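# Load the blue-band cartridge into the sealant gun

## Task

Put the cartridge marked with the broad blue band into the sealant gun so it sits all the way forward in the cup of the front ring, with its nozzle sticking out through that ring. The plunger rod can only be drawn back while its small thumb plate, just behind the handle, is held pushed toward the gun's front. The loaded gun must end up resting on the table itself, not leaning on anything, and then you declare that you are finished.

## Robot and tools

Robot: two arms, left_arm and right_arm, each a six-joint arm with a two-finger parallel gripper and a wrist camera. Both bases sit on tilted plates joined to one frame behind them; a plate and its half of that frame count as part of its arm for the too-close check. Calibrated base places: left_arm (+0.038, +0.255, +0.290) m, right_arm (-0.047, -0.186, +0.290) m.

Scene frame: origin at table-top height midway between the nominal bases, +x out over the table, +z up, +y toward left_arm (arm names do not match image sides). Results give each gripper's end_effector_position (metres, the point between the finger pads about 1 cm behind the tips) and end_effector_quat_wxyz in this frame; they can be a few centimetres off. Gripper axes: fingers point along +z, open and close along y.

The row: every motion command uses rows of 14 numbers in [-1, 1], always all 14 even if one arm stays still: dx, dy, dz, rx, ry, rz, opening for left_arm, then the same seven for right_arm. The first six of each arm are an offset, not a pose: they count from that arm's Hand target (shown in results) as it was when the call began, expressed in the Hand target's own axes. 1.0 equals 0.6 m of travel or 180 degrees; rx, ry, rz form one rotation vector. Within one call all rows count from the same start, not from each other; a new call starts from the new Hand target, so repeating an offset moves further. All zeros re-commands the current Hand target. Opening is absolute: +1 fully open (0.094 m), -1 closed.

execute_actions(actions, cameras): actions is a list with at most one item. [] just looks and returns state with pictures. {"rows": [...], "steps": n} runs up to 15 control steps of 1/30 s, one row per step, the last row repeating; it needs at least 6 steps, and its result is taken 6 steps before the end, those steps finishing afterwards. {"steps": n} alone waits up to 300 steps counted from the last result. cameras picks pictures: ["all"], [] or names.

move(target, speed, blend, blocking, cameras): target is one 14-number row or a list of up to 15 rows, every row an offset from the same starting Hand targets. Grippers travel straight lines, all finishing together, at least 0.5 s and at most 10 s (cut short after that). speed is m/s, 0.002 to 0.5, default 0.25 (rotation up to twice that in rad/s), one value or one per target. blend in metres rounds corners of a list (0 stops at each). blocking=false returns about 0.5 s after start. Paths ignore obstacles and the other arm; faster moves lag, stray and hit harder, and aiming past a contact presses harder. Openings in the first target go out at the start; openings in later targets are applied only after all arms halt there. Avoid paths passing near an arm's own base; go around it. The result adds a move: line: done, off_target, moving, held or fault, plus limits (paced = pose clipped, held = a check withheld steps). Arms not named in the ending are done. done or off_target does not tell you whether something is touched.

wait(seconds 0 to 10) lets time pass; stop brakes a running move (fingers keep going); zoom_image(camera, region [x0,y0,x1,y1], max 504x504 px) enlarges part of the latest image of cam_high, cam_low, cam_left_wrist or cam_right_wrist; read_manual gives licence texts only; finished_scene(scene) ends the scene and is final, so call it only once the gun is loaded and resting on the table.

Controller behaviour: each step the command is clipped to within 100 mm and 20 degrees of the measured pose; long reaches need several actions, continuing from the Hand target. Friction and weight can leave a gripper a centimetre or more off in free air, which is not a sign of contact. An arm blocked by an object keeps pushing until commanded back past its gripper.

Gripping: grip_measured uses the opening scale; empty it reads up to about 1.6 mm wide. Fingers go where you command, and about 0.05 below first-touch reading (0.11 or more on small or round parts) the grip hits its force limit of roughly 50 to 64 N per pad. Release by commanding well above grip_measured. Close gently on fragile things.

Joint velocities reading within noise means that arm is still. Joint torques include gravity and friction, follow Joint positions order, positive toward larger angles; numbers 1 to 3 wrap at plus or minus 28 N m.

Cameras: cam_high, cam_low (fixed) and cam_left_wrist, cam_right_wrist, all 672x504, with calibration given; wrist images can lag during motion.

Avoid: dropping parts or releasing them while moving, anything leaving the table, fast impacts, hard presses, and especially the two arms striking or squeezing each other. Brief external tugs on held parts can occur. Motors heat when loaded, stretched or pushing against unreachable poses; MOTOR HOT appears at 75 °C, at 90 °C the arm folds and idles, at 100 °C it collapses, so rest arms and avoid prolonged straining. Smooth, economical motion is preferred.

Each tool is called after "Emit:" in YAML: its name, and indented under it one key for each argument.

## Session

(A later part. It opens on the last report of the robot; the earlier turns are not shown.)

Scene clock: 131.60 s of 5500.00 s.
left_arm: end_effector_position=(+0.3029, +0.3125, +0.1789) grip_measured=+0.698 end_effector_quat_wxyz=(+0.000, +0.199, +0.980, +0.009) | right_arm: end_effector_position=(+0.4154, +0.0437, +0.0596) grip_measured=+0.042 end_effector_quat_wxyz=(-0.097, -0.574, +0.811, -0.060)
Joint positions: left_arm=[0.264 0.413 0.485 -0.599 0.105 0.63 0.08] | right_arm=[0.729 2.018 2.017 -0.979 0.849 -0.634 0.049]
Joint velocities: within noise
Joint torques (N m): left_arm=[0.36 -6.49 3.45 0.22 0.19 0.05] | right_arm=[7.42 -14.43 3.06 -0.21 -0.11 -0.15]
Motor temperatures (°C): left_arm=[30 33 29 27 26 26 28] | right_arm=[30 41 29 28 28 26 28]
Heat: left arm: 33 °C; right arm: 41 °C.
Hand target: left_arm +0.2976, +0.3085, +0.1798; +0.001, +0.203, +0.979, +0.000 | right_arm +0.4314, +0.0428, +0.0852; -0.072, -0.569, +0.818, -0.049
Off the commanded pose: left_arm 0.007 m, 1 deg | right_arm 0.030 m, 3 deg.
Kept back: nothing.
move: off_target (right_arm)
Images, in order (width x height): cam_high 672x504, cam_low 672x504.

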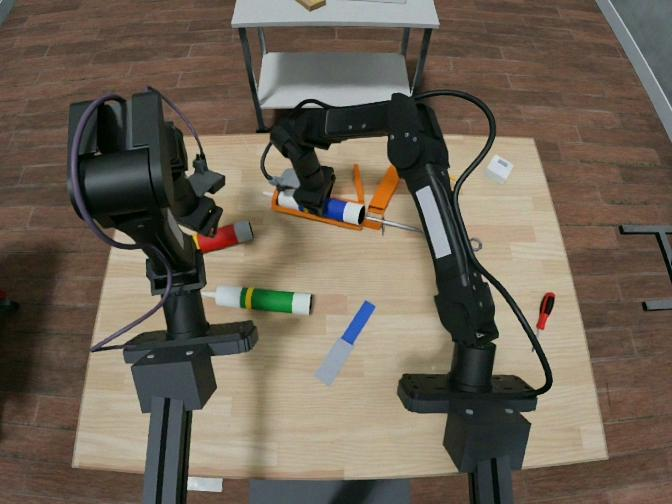

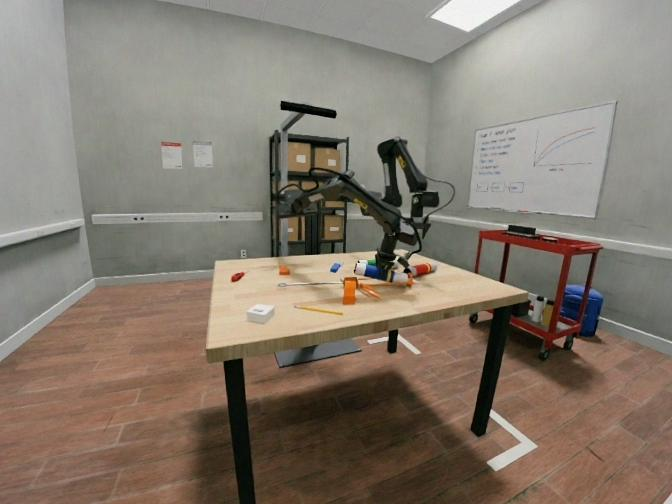

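Emit:
move:
  target: [0,0,0,0,0,0,0.7,0,-0.0075,0,0.0072,0,-0.041,-0.1]
  speed: 0.04
  cameras: ["cam_high","cam_low"]

Emit:
zoom_image:
  camera: "cam_high"
  region: [250, 150, 410, 260]

Emit:
zoom_image:
  camera: "cam_low"
  region: [340, 255, 430, 315]

Scene clock: 136.17 s of 5500.00 s.
left_arm: end_effector_position=(+0.3029, +0.3125, +0.1789) grip_measured=+0.698 end_effector_quat_wxyz=(+0.000, +0.199, +0.980, +0.009) | right_arm: end_effector_position=(+0.4147, +0.0468, +0.0562) grip_measured=+0.042 end_effector_quat_wxyz=(-0.095, -0.623, +0.775, -0.054)
Joint positions: left_arm=[0.264 0.413 0.485 -0.599 0.105 0.63 0.08] | right_arm=[0.729 2.018 2 -0.943 0.848 -0.769 0.049]
Joint velocities: within noise
Joint torques (N m): left_arm=[0.36 -6.5 3.45 0.23 0.19 0.06] | right_arm=[7.32 -15.01 3.23 -0.22 0.04 -0.17]
Motor temperatures (°C): left_arm=[30 33 29 27 26 26 28] | right_arm=[30 45 29 27 28 26 28]
Heat: left arm: 33 °C; right arm: 45 °C.
Hand target: left_arm +0.2976, +0.3085, +0.1798; +0.001, +0.203, +0.979, +0.000 | right_arm +0.4356, +0.0412, +0.0852; -0.069, -0.621, +0.779, -0.054
Off the commanded pose: left_arm 0.007 m, 1 deg | right_arm 0.036 m, 3 deg.
Kept back: nothing.
move: off_target (right_arm)
Images, in order (width x height): cam_high 672x504, cam_low 672x504.

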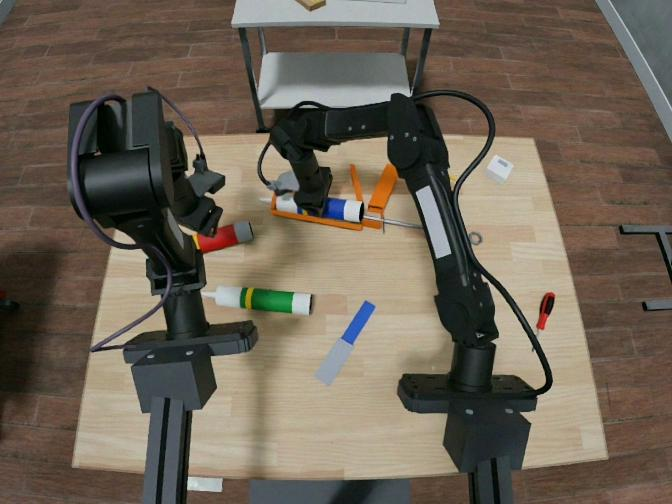

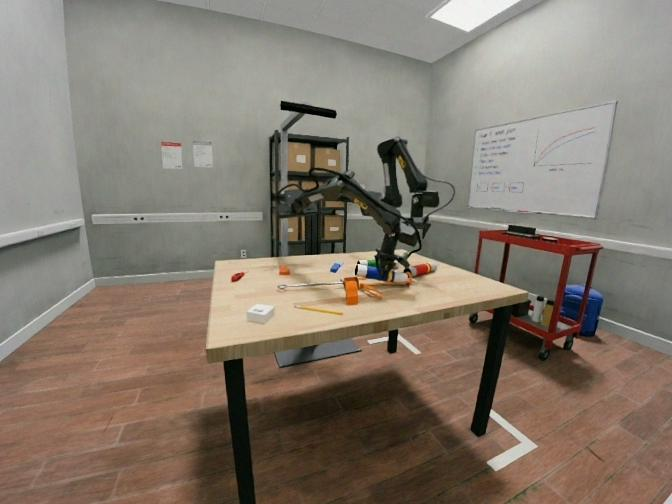

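Scaled by 3.150 from the camera's 672x504 image, which has a finer 960x720 frame.

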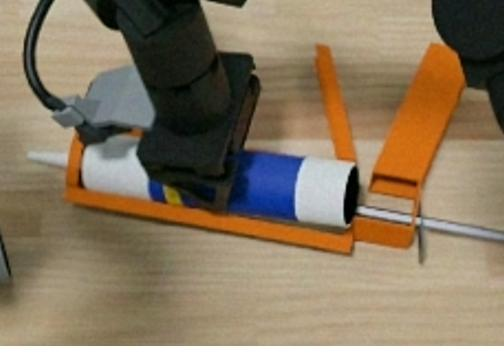

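Scaled by 5.600 from the camera's 672x504 image, which has a finer 960x720 frame.

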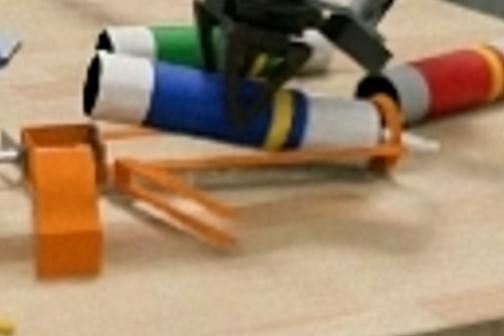

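Emit:
move:
  target: [0,0,0,0,0,0,0.7,0.003,0.0162,0.0343,0.0019,-0.0278,-0.0109,-0.1]
  speed: 0.04
  cameras: ["cam_high","cam_low"]

Emit:
zoom_image:
  camera: "cam_high"
  region: [250, 150, 410, 260]

Emit:
zoom_image:
  camera: "cam_low"
  region: [340, 255, 430, 315]

Scene clock: 139.90 s of 5500.00 s.
left_arm: end_effector_position=(+0.3029, +0.3125, +0.1789) grip_measured=+0.698 end_effector_quat_wxyz=(+0.000, +0.199, +0.980, +0.009) | right_arm: end_effector_position=(+0.4086, +0.0463, +0.0541) grip_measured=+0.042 end_effector_quat_wxyz=(-0.053, -0.637, +0.768, -0.026)
Joint positions: left_arm=[0.264 0.413 0.485 -0.599 0.105 0.63 0.08] | right_arm=[0.709 1.9 1.781 -0.716 0.77 -0.901 0.049]
Joint velocities: within noise
Joint torques (N m): left_arm=[0.35 -6.5 3.44 0.22 0.19 0.06] | right_arm=[4.7 -12.68 2.67 0.17 -0.14 -0.36]
Motor temperatures (°C): left_arm=[30 33 30 27 26 26 28] | right_arm=[30 48 29 27 28 26 28]
Heat: left arm: 33 °C; right arm: 48 °C.
Hand target: left_arm +0.2976, +0.3085, +0.1798; +0.001, +0.203, +0.979, +0.000 | right_arm +0.4249, +0.0381, +0.0652; -0.034, -0.636, +0.770, -0.028
Off the commanded pose: left_arm 0.007 m, 1 deg | right_arm 0.021 m, 2 deg.
Kept back: nothing.
move: off_target (right_arm)
Images, in order (width x height): cam_high 672x504, cam_low 672x504.

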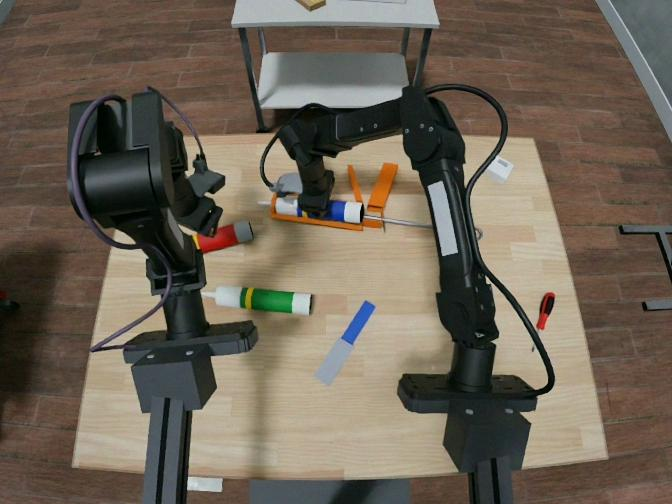

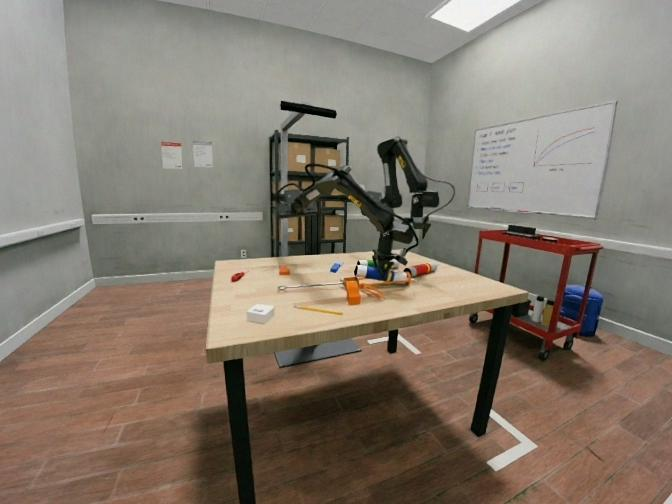

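Scaled by 3.150 from the camera's 672x504 image, which has a finer 960x720 frame.

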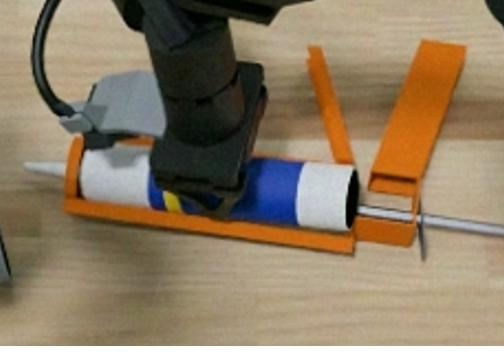

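Scaled by 5.600 from the camera's 672x504 image, which has a finer 960x720 frame.

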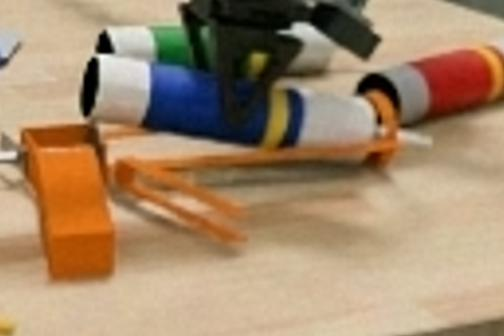

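Emit:
move:
  target: [0,0,0,0,0,0,0.7,-0.0037,-0.0065,0.0265,0.0012,-0.011,-0.0138,-0.1]
  speed: 0.04
  cameras: ["cam_high","cam_low"]

Emit:
zoom_image:
  camera: "cam_high"
  region: [250, 150, 410, 260]

Emit:
zoom_image:
  camera: "cam_low"
  region: [340, 255, 430, 315]

Scene clock: 143.30 s of 5500.00 s.
left_arm: end_effector_position=(+0.3029, +0.3125, +0.1789) grip_measured=+0.698 end_effector_quat_wxyz=(+0.000, +0.199, +0.980, +0.009) | right_arm: end_effector_position=(+0.4089, +0.0460, +0.0531) grip_measured=+0.042 end_effector_quat_wxyz=(-0.048, -0.641, +0.766, -0.005)
Joint positions: left_arm=[0.264 0.413 0.485 -0.599 0.105 0.63 0.08] | right_arm=[0.693 1.887 1.774 -0.712 0.716 -0.929 0.049]
Joint velocities: within noise
Joint torques (N m): left_arm=[0.35 -6.5 3.45 0.23 0.19 0.06] | right_arm=[3.03 -10.48 2.8 0.81 -0.09 -0.97]
Motor temperatures (°C): left_arm=[30 33 30 27 26 26 28] | right_arm=[30 49 28 27 28 26 28]
Heat: left arm: 33 °C; right arm: 49 °C.
Hand target: left_arm +0.2976, +0.3085, +0.1798; +0.001, +0.203, +0.979, +0.000 | right_arm +0.4290, +0.0381, +0.0492; -0.020, -0.653, +0.757, -0.017
Off the commanded pose: left_arm 0.007 m, 1 deg | right_arm 0.022 m, 4 deg.
Kept back: nothing.
move: off_target (right_arm)
Images, in order (width x height): cam_high 672x504, cam_low 672x504.

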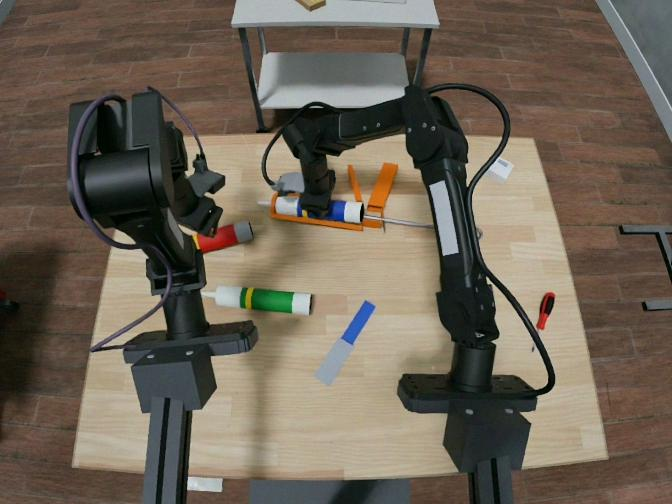

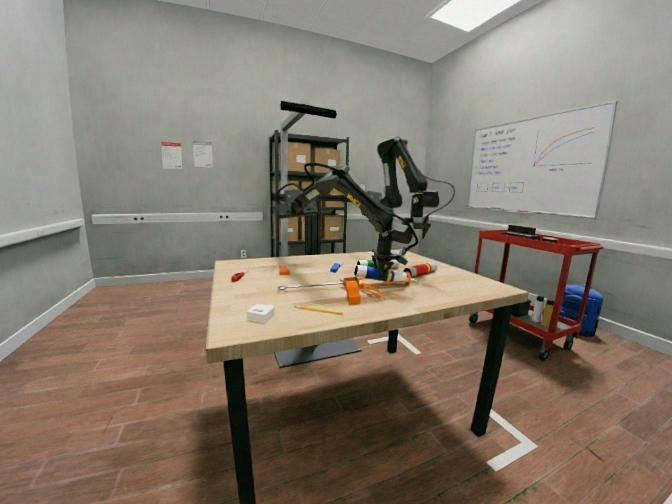

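Scaled by 3.150 from the camera's 672x504 image, which has a finer 960x720 frame.

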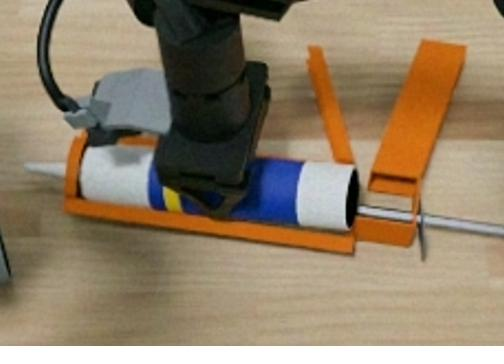

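Scaled by 5.600 from the camera's 672x504 image, which has a finer 960x720 frame.

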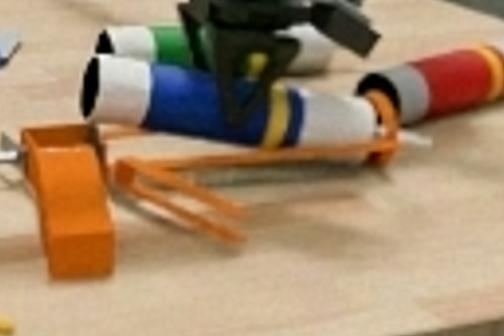

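Emit:
wait:
  seconds: 0

Emit:
zoom_image:
  camera: "cam_low"
  region: [350, 255, 420, 300]

Scene clock: 144.17 s of 5500.00 s.
left_arm: end_effector_position=(+0.3029, +0.3125, +0.1789) grip_measured=+0.698 end_effector_quat_wxyz=(+0.000, +0.199, +0.980, +0.009) | right_arm: end_effector_position=(+0.4089, +0.0461, +0.0532) grip_measured=+0.042 end_effector_quat_wxyz=(-0.048, -0.641, +0.766, -0.005)
Joint positions: left_arm=[0.264 0.413 0.485 -0.599 0.105 0.63 0.08] | right_arm=[0.693 1.886 1.774 -0.712 0.714 -0.929 0.049]
Joint velocities: within noise
Joint torques (N m): left_arm=[0.36 -6.49 3.45 0.23 0.19 0.05] | right_arm=[3.08 -10.45 2.78 0.81 -0.09 -0.96]
Motor temperatures (°C): left_arm=[30 33 30 27 26 26 28] | right_arm=[30 49 28 27 28 26 28]
Heat: left arm: 33 °C; right arm: 49 °C.
Hand target: left_arm +0.2976, +0.3085, +0.1798; +0.001, +0.203, +0.979, +0.000 | right_arm +0.4289, +0.0382, +0.0492; -0.020, -0.653, +0.757, -0.017
Off the commanded pose: left_arm 0.007 m, 1 deg | right_arm 0.022 m, 4 deg.
Steps of this call (1-26: nothing new was sent). Readings (end_effector_position of left_arm | right_arm):
1: (+0.3029, +0.3125, +0.1789) | (+0.4091, +0.0459, +0.0532)
2: (+0.3029, +0.3125, +0.1789) | (+0.4091, +0.0459, +0.0532)
4: (+0.3029, +0.3125, +0.1789) | (+0.4091, +0.0459, +0.0532)
8: (+0.3029, +0.3125, +0.1789) | (+0.4091, +0.0459, +0.0532)
26: the state above
camera_calibration:
cam_left_wrist: T_world_to_cam=[[-0.40464, -0.914427, -0.00950701, 0.410894], [-0.82784, 0.361868, 0.428641, 0.0994034], [-0.388521, 0.181315, -0.903425, 0.309594], [0, 0, 0, 1]] pos_world=[0.368838, 0.283628, 0.240993]
cam_right_wrist: T_world_to_cam=[[0.977849, -0.203275, -0.0499053, -0.388645], [-0.150873, -0.849775, 0.505094, 0.116219], [-0.145081, -0.486376, -0.86162, 0.216464], [0, 0, 0, 1]] pos_world=[0.428975, 0.125041, 0.108413]

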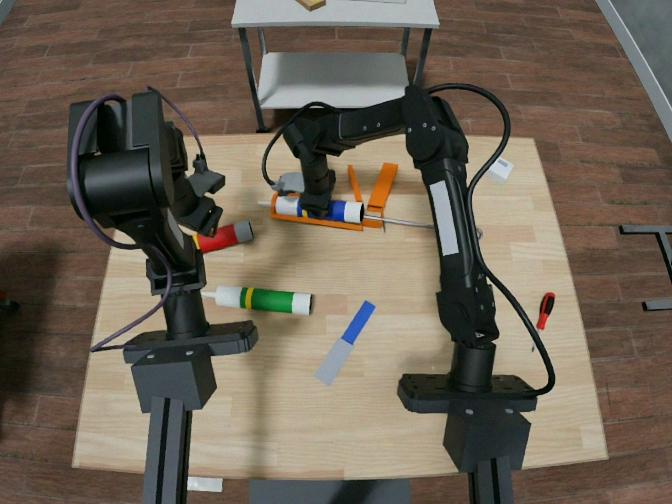

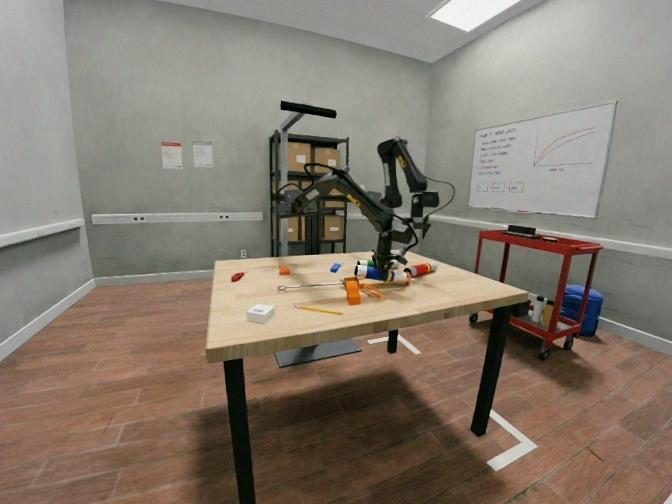

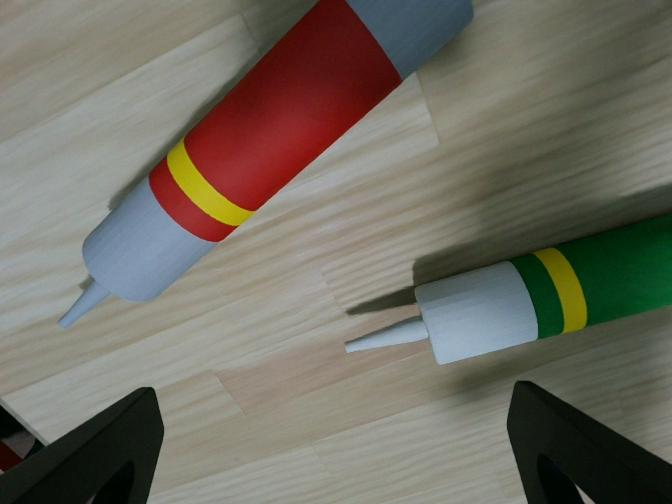

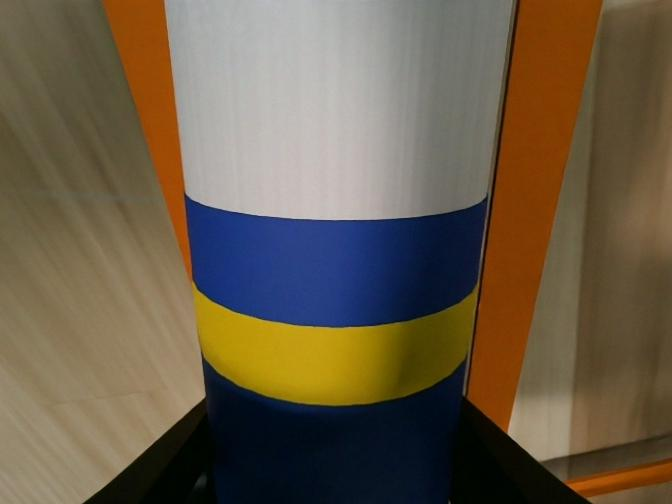

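Scaled by 7.200 from the camera's 672x504 image, which has a finer 960x720 frame.

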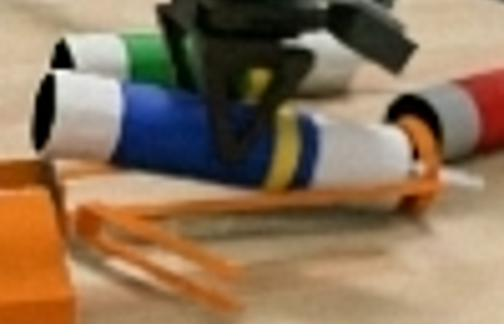

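Emit:
move:
  target: [0,0,0,0,0,0,0.7,-0.006,0.0278,0,0,0,0.008,-0.1]
  speed: 0.04
  cameras: ["cam_right_wrist"]

Scene clock: 146.43 s of 5500.00 s.
left_arm: end_effector_position=(+0.3029, +0.3125, +0.1789) grip_measured=+0.698 end_effector_quat_wxyz=(+0.000, +0.199, +0.980, +0.009) | right_arm: end_effector_position=(+0.4077, +0.0458, +0.0527) grip_measured=+0.042 end_effector_quat_wxyz=(-0.032, -0.639, +0.769, -0.009)
Joint positions: left_arm=[0.264 0.413 0.485 -0.599 0.105 0.63 0.08] | right_arm=[0.693 1.855 1.702 -0.627 0.716 -0.95 0.049]
Joint velocities: within noise
Joint torques (N m): left_arm=[0.35 -6.5 3.44 0.23 0.19 0.06] | right_arm=[4.56 -9.28 1.99 0.57 0.01 -0.39]
Motor temperatures (°C): left_arm=[30 33 30 27 26 26 28] | right_arm=[29 49 28 28 28 26 28]
Heat: left arm: 33 °C; right arm: 49 °C.
Hand target: left_arm +0.2976, +0.3085, +0.1798; +0.001, +0.203, +0.979, +0.000 | right_arm +0.4129, +0.0442, +0.0490; -0.020, -0.644, +0.765, -0.018
Off the commanded pose: left_arm 0.007 m, 1 deg | right_arm 0.007 m, 2 deg.
Kept back: nothing.
move: done
camera_calibration:
cam_right_wrist: T_world_to_cam=[[0.97771, -0.208779, -0.0222547, -0.388659], [-0.171461, -0.855106, 0.489281, 0.125486], [-0.121182, -0.474558, -0.871842, 0.205913], [0, 0, 0, 1]] pos_world=[0.426465, 0.123877, 0.109476]
Images, in order (width x height): cam_right_wrist 672x504.

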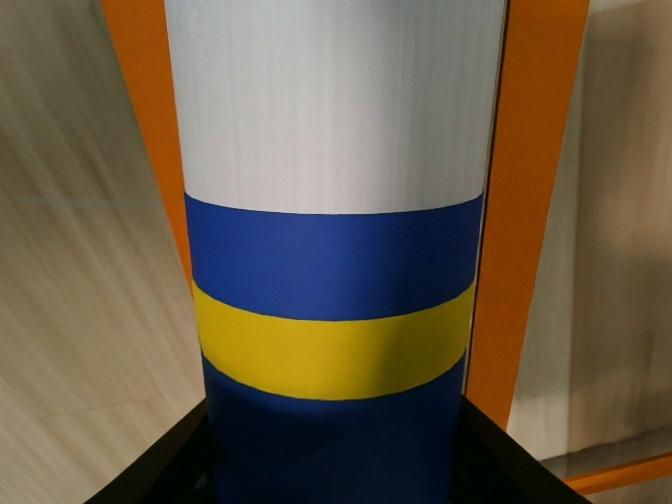

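Emit:
move:
  target: [0,0,0,0,0,0,0.7,0,0,0,0,0,0,0.07]
  speed: 0.04
  cameras: ["cam_right_wrist"]

Emit:
move:
  target: [0,0,0,0,0,0,0.7,0,0,0,0,0,0,0.12]
  speed: 0.04
  cameras: ["cam_right_wrist","cam_low"]

Emit:
zoom_image:
  camera: "cam_low"
  region: [350, 255, 420, 300]

Scene clock: 147.43 s of 5500.00 s.
left_arm: end_effector_position=(+0.3029, +0.3125, +0.1789) grip_measured=+0.698 end_effector_quat_wxyz=(+0.000, +0.199, +0.980, +0.009) | right_arm: end_effector_position=(+0.4079, +0.0458, +0.0528) grip_measured=+0.074 end_effector_quat_wxyz=(-0.032, -0.639, +0.769, -0.010)
Joint positions: left_arm=[0.264 0.413 0.485 -0.599 0.105 0.63 0.08] | right_arm=[0.693 1.854 1.702 -0.626 0.716 -0.952 0.05]
Joint velocities: within noise
Joint torques (N m): left_arm=[0.35 -6.5 3.45 0.23 0.19 0.06] | right_arm=[4.53 -9.29 1.95 0.61 0.01 -0.38]
Motor temperatures (°C): left_arm=[30 33 30 27 26 26 28] | right_arm=[29 48 28 28 28 26 28]
Heat: left arm: 33 °C; right arm: 48 °C.
Hand target: left_arm +0.2976, +0.3085, +0.1798; +0.001, +0.203, +0.979, +0.000 | right_arm +0.4131, +0.0442, +0.0491; -0.019, -0.644, +0.765, -0.018
Off the commanded pose: left_arm 0.007 m, 1 deg | right_arm 0.006 m, 2 deg.
Kept back: nothing.
move: done
camera_calibration:
cam_right_wrist: T_world_to_cam=[[0.97785, -0.208215, -0.0213644, -0.389034], [-0.171475, -0.855451, 0.488671, 0.125517], [-0.120025, -0.474183, -0.872207, 0.205579], [0, 0, 0, 1]] pos_world=[0.426614, 0.123853, 0.109659]
Images, in order (width x height): cam_right_wrist 672x504.

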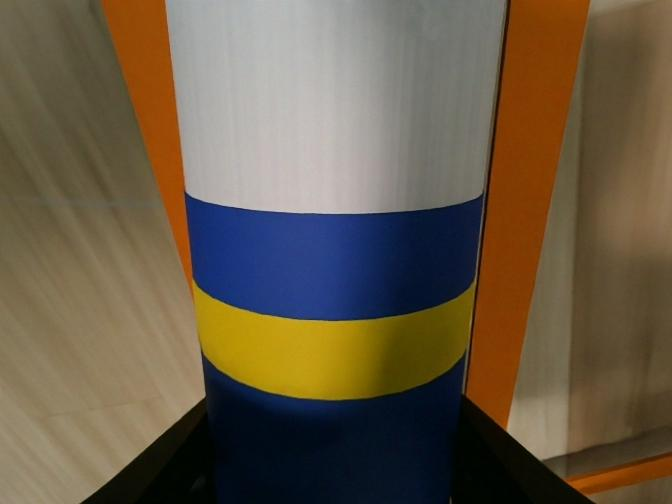

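Scene clock: 148.13 s of 5500.00 s.
left_arm: end_effector_position=(+0.3029, +0.3125, +0.1789) grip_measured=+0.698 end_effector_quat_wxyz=(+0.000, +0.199, +0.980, +0.009) | right_arm: end_effector_position=(+0.4070, +0.0432, +0.0487) grip_measured=+0.118 end_effector_quat_wxyz=(-0.032, -0.645, +0.763, -0.014)
Joint positions: left_arm=[0.264 0.413 0.485 -0.599 0.105 0.63 0.08] | right_arm=[0.685 1.854 1.686 -0.603 0.719 -0.978 0.053]
Joint velocities: within noise
Joint torques (N m): left_arm=[0.36 -6.5 3.45 0.22 0.19 0.06] | right_arm=[5.08 -9.4 2.84 0.41 0.01 -0.14]
Motor temperatures (°C): left_arm=[30 33 30 27 26 26 28] | right_arm=[29 48 28 28 28 26 28]
Heat: left arm: 33 °C; right arm: 48 °C.
Hand target: left_arm +0.2976, +0.3085, +0.1798; +0.001, +0.203, +0.979, +0.000 | right_arm +0.4130, +0.0441, +0.0491; -0.020, -0.644, +0.765, -0.018
Off the commanded pose: left_arm 0.007 m, 1 deg | right_arm 0.006 m, 2 deg.
Kept back: nothing.
move: done
camera_calibration:
cam_right_wrist: T_world_to_cam=[[0.981469, -0.190969, -0.0158066, -0.391253], [-0.158471, -0.855283, 0.493333, 0.119574], [-0.10773, -0.481686, -0.869697, 0.195888], [0, 0, 0, 1]] pos_world=[0.424054, 0.121909, 0.105189]
Images, in order (width x height): cam_low 672x504, cam_right_wrist 672x504.

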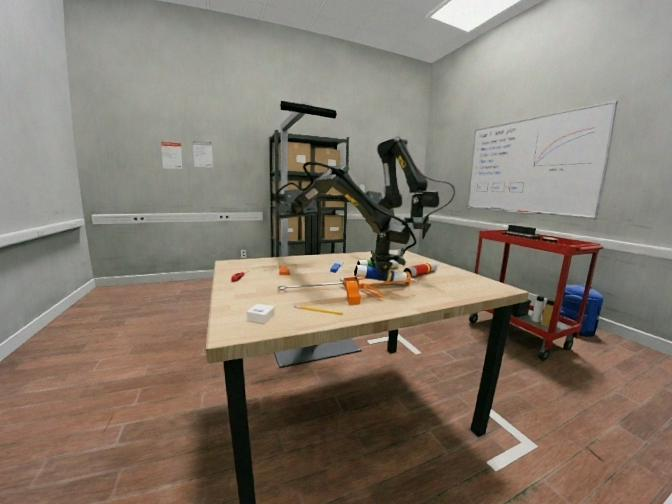

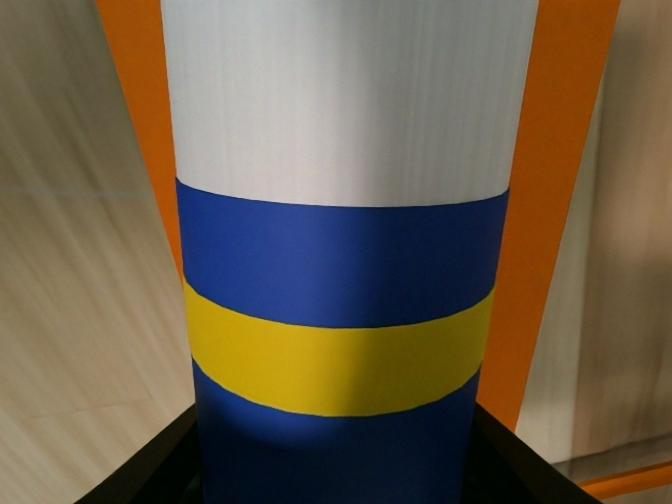

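Scaled by 7.200 from the camera's 672x504 image, which has a finer 960x720 frame.

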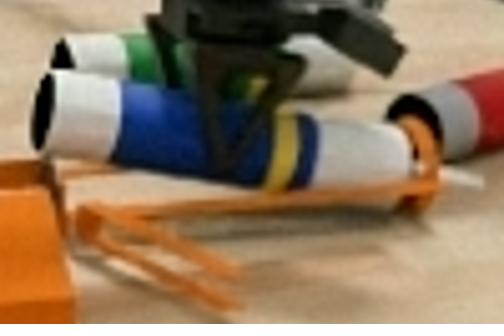

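Emit:
execute_actions:
  actions: []

Emit:
zoom_image:
  camera: "cam_low"
  region: [340, 245, 440, 320]

Emit:
zoom_image:
  camera: "cam_high"
  region: [240, 150, 410, 275]

Scene clock: 149.60 s of 5500.00 s.
left_arm: end_effector_position=(+0.3029, +0.3125, +0.1789) grip_measured=+0.698 end_effector_quat_wxyz=(+0.000, +0.199, +0.980, +0.009) | right_arm: end_effector_position=(+0.4072, +0.0433, +0.0487) grip_measured=+0.118 end_effector_quat_wxyz=(-0.032, -0.645, +0.763, -0.014)
Joint positions: left_arm=[0.264 0.413 0.485 -0.599 0.105 0.63 0.08] | right_arm=[0.685 1.854 1.686 -0.601 0.719 -0.978 0.053]
Joint velocities: within noise
Joint torques (N m): left_arm=[0.36 -6.5 3.45 0.22 0.19 0.06] | right_arm=[5.08 -9.4 2.85 0.4 0.01 -0.14]
Motor temperatures (°C): left_arm=[29 33 30 27 26 26 28] | right_arm=[29 48 28 28 28 26 28]
Heat: left arm: 33 °C; right arm: 48 °C.
Hand target: left_arm +0.2976, +0.3085, +0.1798; +0.001, +0.203, +0.979, +0.000 | right_arm +0.4130, +0.0441, +0.0491; -0.020, -0.644, +0.765, -0.018
Off the commanded pose: left_arm 0.007 m, 1 deg | right_arm 0.006 m, 1 deg.
Steps of this call (1-44: nothing new was sent). Readings (end_effector_position of left_arm | right_arm):
1: (+0.3029, +0.3125, +0.1789) | (+0.4070, +0.0432, +0.0487)
2: (+0.3029, +0.3125, +0.1789) | (+0.4070, +0.0432, +0.0487)
4: (+0.3029, +0.3125, +0.1789) | (+0.4070, +0.0432, +0.0487)
8: (+0.3029, +0.3125, +0.1789) | (+0.4070, +0.0432, +0.0487)
44: the state above
camera_calibration:
cam_left_wrist: T_world_to_cam=[[-0.40464, -0.914427, -0.00950701, 0.410894], [-0.82784, 0.361868, 0.428641, 0.0994034], [-0.388521, 0.181315, -0.903425, 0.309594], [0, 0, 0, 1]] pos_world=[0.368838, 0.283628, 0.240993]
cam_right_wrist: T_world_to_cam=[[0.981344, -0.19167, -0.0150508, -0.391321], [-0.159498, -0.855334, 0.492913, 0.120163], [-0.10735, -0.481317, -0.869948, 0.19574], [0, 0, 0, 1]] pos_world=[0.424199, 0.121988, 0.105164]

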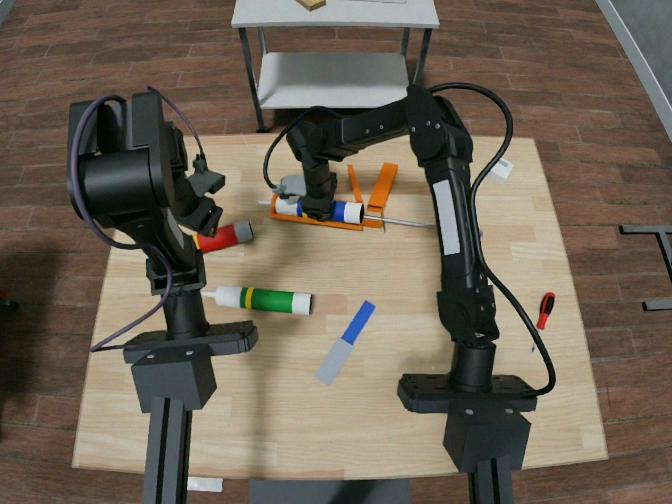

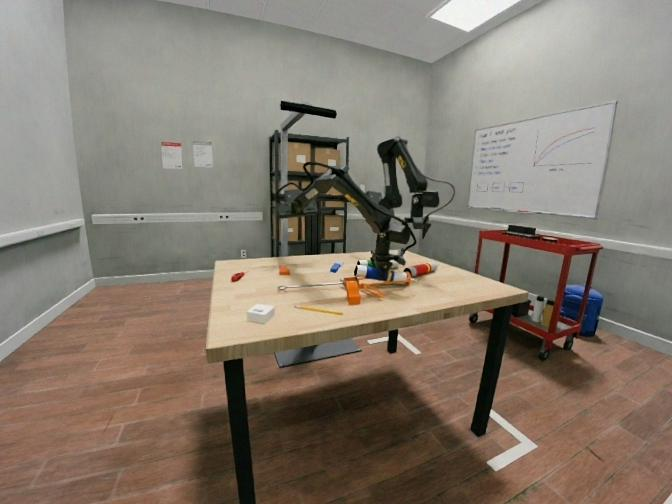

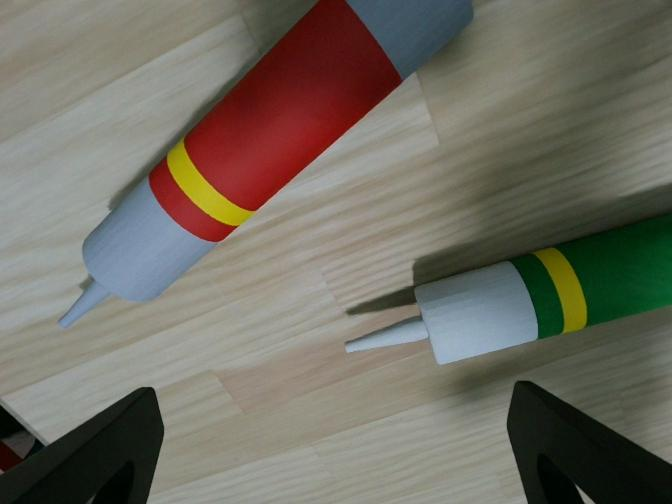

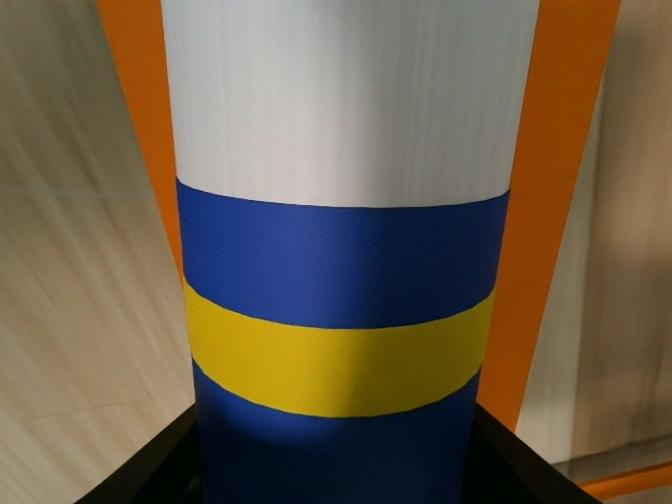

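Scaled by 5.040 from the camera's 672x504 image, which has a finer 960x720 frame.

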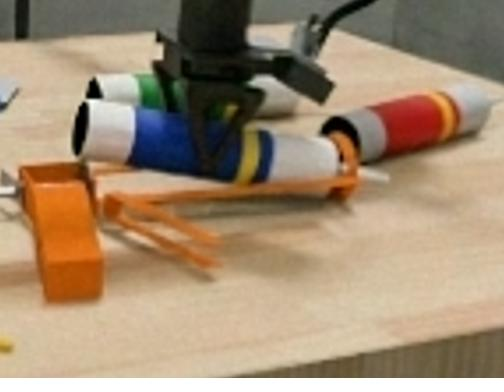

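Scaled by 2.965 from the camera's 672x504 image, which has a finer 960x720 frame.

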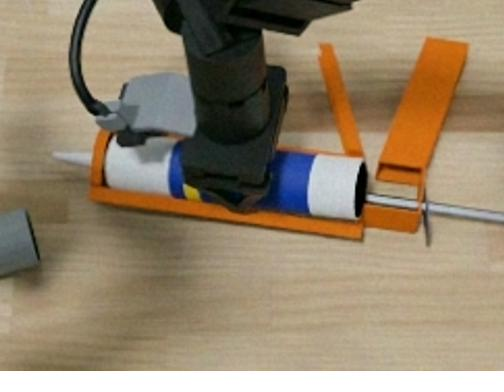

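Emit:
move:
  target: [0,0,0,0,0,0,0.7,0,0,0,0,0,0,0.2]
  speed: 0.05

Emit:
zoom_image:
  camera: "cam_low"
  region: [340, 245, 440, 320]

Emit:
zoom_image:
  camera: "cam_high"
  region: [240, 150, 410, 275]

Scene clock: 150.63 s of 5500.00 s.
left_arm: end_effector_position=(+0.3029, +0.3125, +0.1789) grip_measured=+0.698 end_effector_quat_wxyz=(+0.000, +0.199, +0.980, +0.009) | right_arm: end_effector_position=(+0.4089, +0.0426, +0.0487) grip_measured=+0.198 end_effector_quat_wxyz=(-0.030, -0.644, +0.764, -0.018)
Joint positions: left_arm=[0.264 0.413 0.485 -0.599 0.105 0.63 0.08] | right_arm=[0.685 1.854 1.686 -0.595 0.727 -0.978 0.056]
Joint velocities: within noise
Joint torques (N m): left_arm=[0.35 -6.5 3.45 0.22 0.19 0.05] | right_arm=[5.09 -9.4 2.85 0.35 0.01 -0.14]
Motor temperatures (°C): left_arm=[29 33 30 27 26 26 28] | right_arm=[29 47 28 27 28 26 28]
Heat: left arm: 33 °C; right arm: 47 °C.
Hand target: left_arm +0.2976, +0.3085, +0.1798; +0.001, +0.203, +0.979, +0.000 | right_arm +0.4130, +0.0441, +0.0491; -0.020, -0.644, +0.765, -0.018
Off the commanded pose: left_arm 0.007 m, 1 deg | right_arm 0.004 m, 1 deg.
Kept back: nothing.
move: done
camera_calibration:
cam_left_wrist: T_world_to_cam=[[-0.40464, -0.914427, -0.00950701, 0.410894], [-0.82784, 0.361868, 0.428641, 0.0994034], [-0.388521, 0.181315, -0.903425, 0.309594], [0, 0, 0, 1]] pos_world=[0.368838, 0.283628, 0.240993]
cam_right_wrist: T_world_to_cam=[[0.980761, -0.195101, -0.00659865, -0.393159], [-0.16619, -0.852204, 0.496115, 0.122256], [-0.102416, -0.485474, -0.868232, 0.193648], [0, 0, 0, 1]] pos_world=[0.425745, 0.121492, 0.104884]

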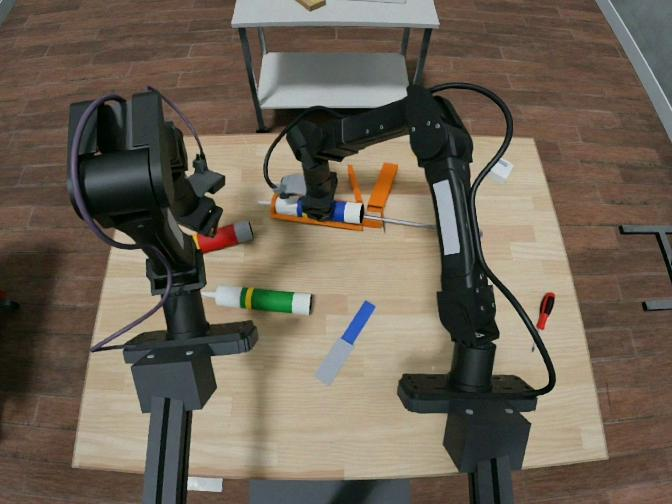

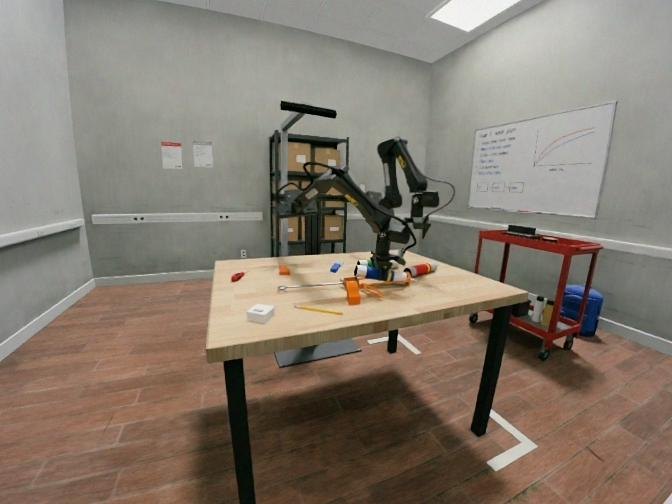

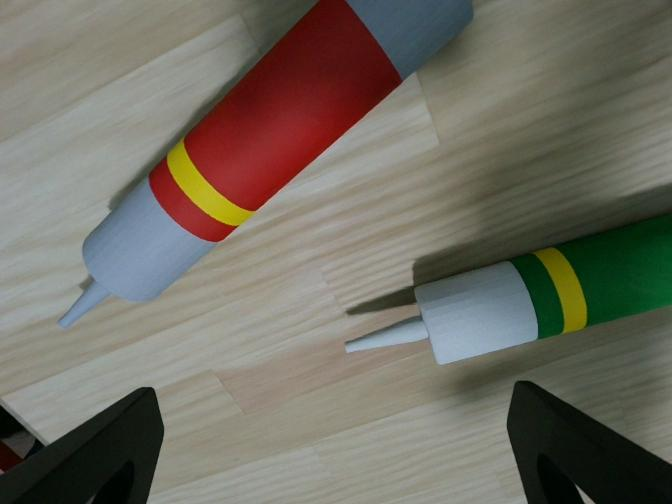

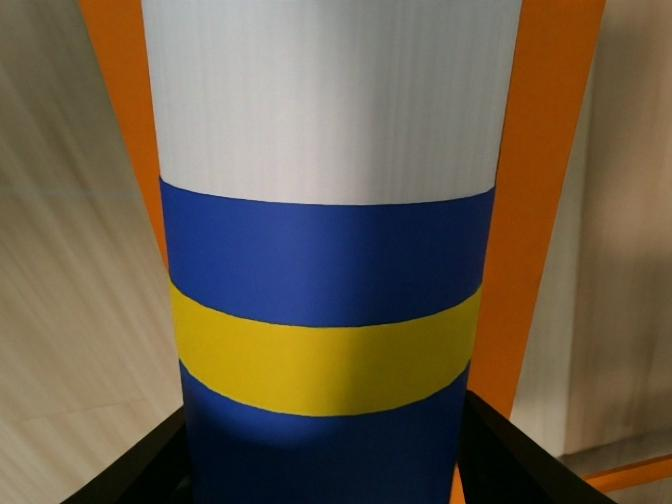

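Scaled by 5.040 from the camera's 672x504 image, which has a finer 960x720 frame.

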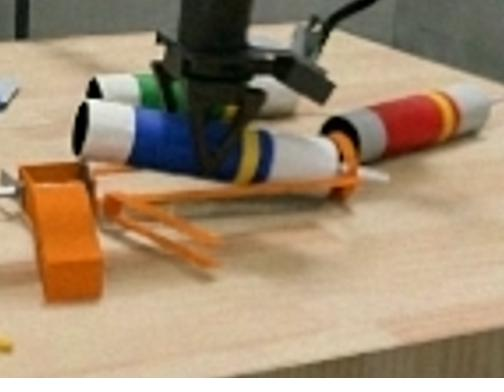

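Scaled by 2.965 from the camera's 672x504 image, which has a finer 960x720 frame.

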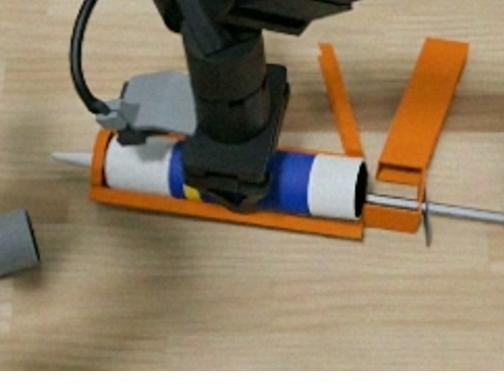

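Emit:
move:
  target:
    - [0,0,0,0,0,0,0.7,0,0,0,0,0,0,0.4]
    - [0,0,0,0,0,0,0.7,0,0,-0.13,0,0,0,0.4]
    - [0,0,0,0,0,0,0.7,0.15,0,-0.17,0,0,0,0.4]
  speed: 0.12

Emit:
zoom_image:
  camera: "cam_low"
  region: [340, 245, 440, 320]

Emit:
zoom_image:
  camera: "cam_high"
  region: [240, 150, 410, 275]

Scene clock: 154.37 s of 5500.00 s.
left_arm: end_effector_position=(+0.3029, +0.3125, +0.1789) grip_measured=+0.698 end_effector_quat_wxyz=(+0.000, +0.199, +0.980, +0.009) | right_arm: end_effector_position=(+0.3937, -0.0346, +0.1469) grip_measured=+0.398 end_effector_quat_wxyz=(-0.032, -0.645, +0.763, -0.021)
Joint positions: left_arm=[0.264 0.413 0.485 -0.599 0.105 0.63 0.08] | right_arm=[0.723 1.433 1.411 -0.768 0.76 -0.943 0.066]
Joint velocities: within noise
Joint torques (N m): left_arm=[0.35 -6.49 3.45 0.22 0.19 0.06] | right_arm=[3.11 -10.29 3.14 0.06 -0.14 -0.14]
Motor temperatures (°C): left_arm=[29 33 30 27 26 26 28] | right_arm=[29 47 28 27 28 26 27]
Heat: left arm: 33 °C; right arm: 47 °C.
Hand target: left_arm +0.2976, +0.3085, +0.1798; +0.001, +0.203, +0.979, +0.000 | right_arm +0.3984, -0.0390, +0.1557; -0.020, -0.644, +0.765, -0.018
Off the commanded pose: left_arm 0.007 m, 1 deg | right_arm 0.011 m, 2 deg.
Kept back: nothing.
move: off_target (right_arm)
camera_calibration:
cam_left_wrist: T_world_to_cam=[[-0.40464, -0.914427, -0.00950701, 0.410894], [-0.82784, 0.361868, 0.428641, 0.0994034], [-0.388521, 0.181315, -0.903425, 0.309594], [0, 0, 0, 1]] pos_world=[0.368838, 0.283628, 0.240993]
cam_right_wrist: T_world_to_cam=[[0.981358, -0.192135, -0.004483, -0.39312], [-0.164002, -0.849374, 0.501664, 0.00361126], [-0.100195, -0.491577, -0.865051, 0.238378], [0, 0, 0, 1]] pos_world=[0.410268, 0.0447164, 0.202635]

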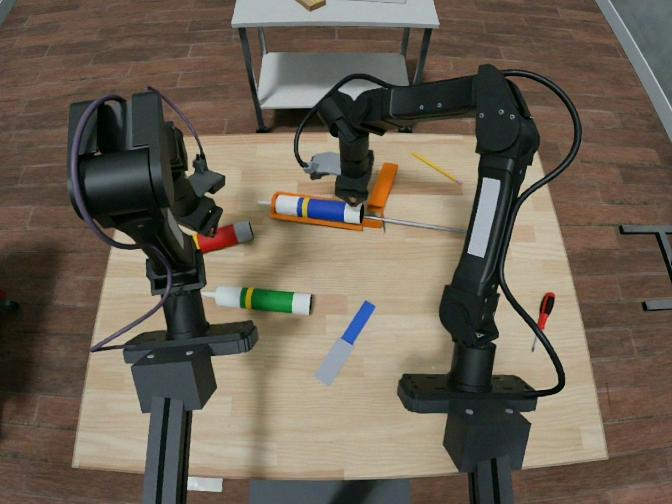

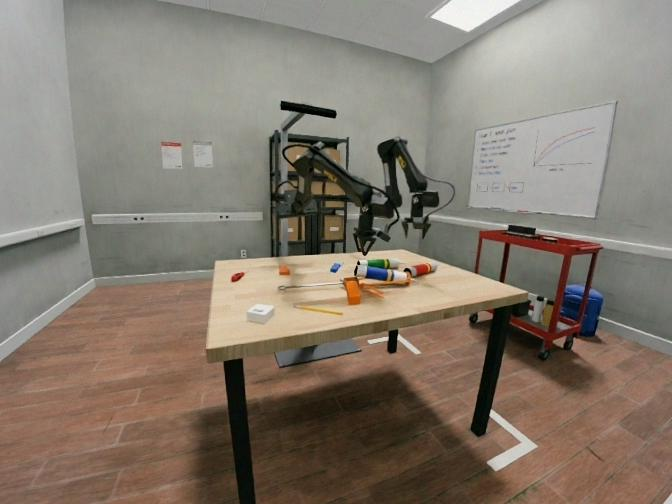

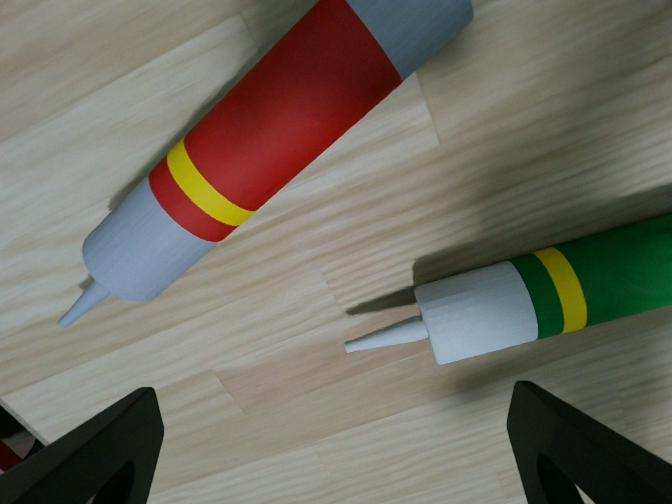

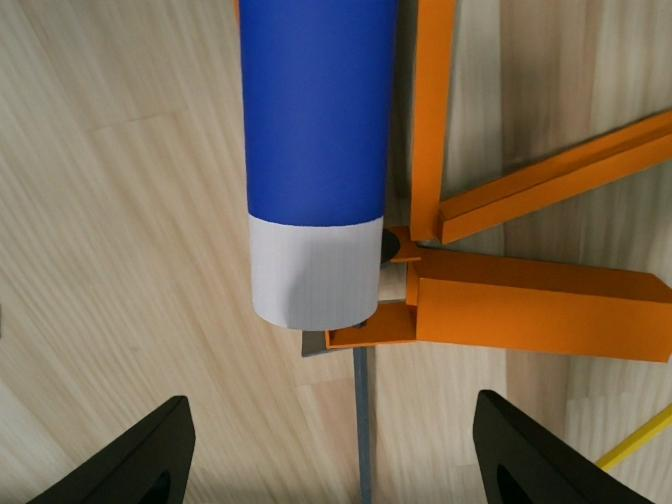

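Scaled by 5.040 from the camera's 672x504 image, which has a finer 960x720 frame.

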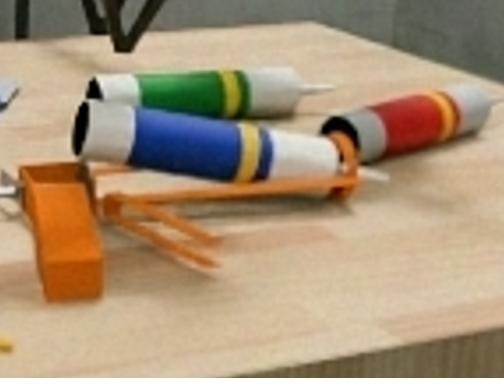

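Scaled by 2.965 from the camera's 672x504 image, which has a finer 960x720 frame.

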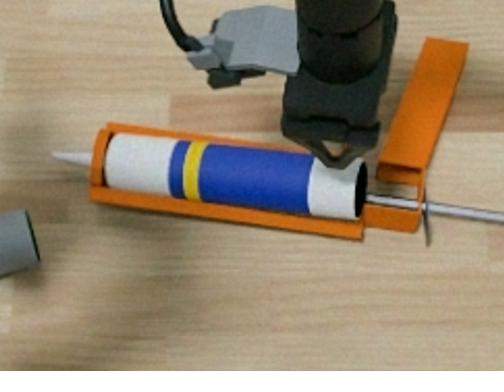

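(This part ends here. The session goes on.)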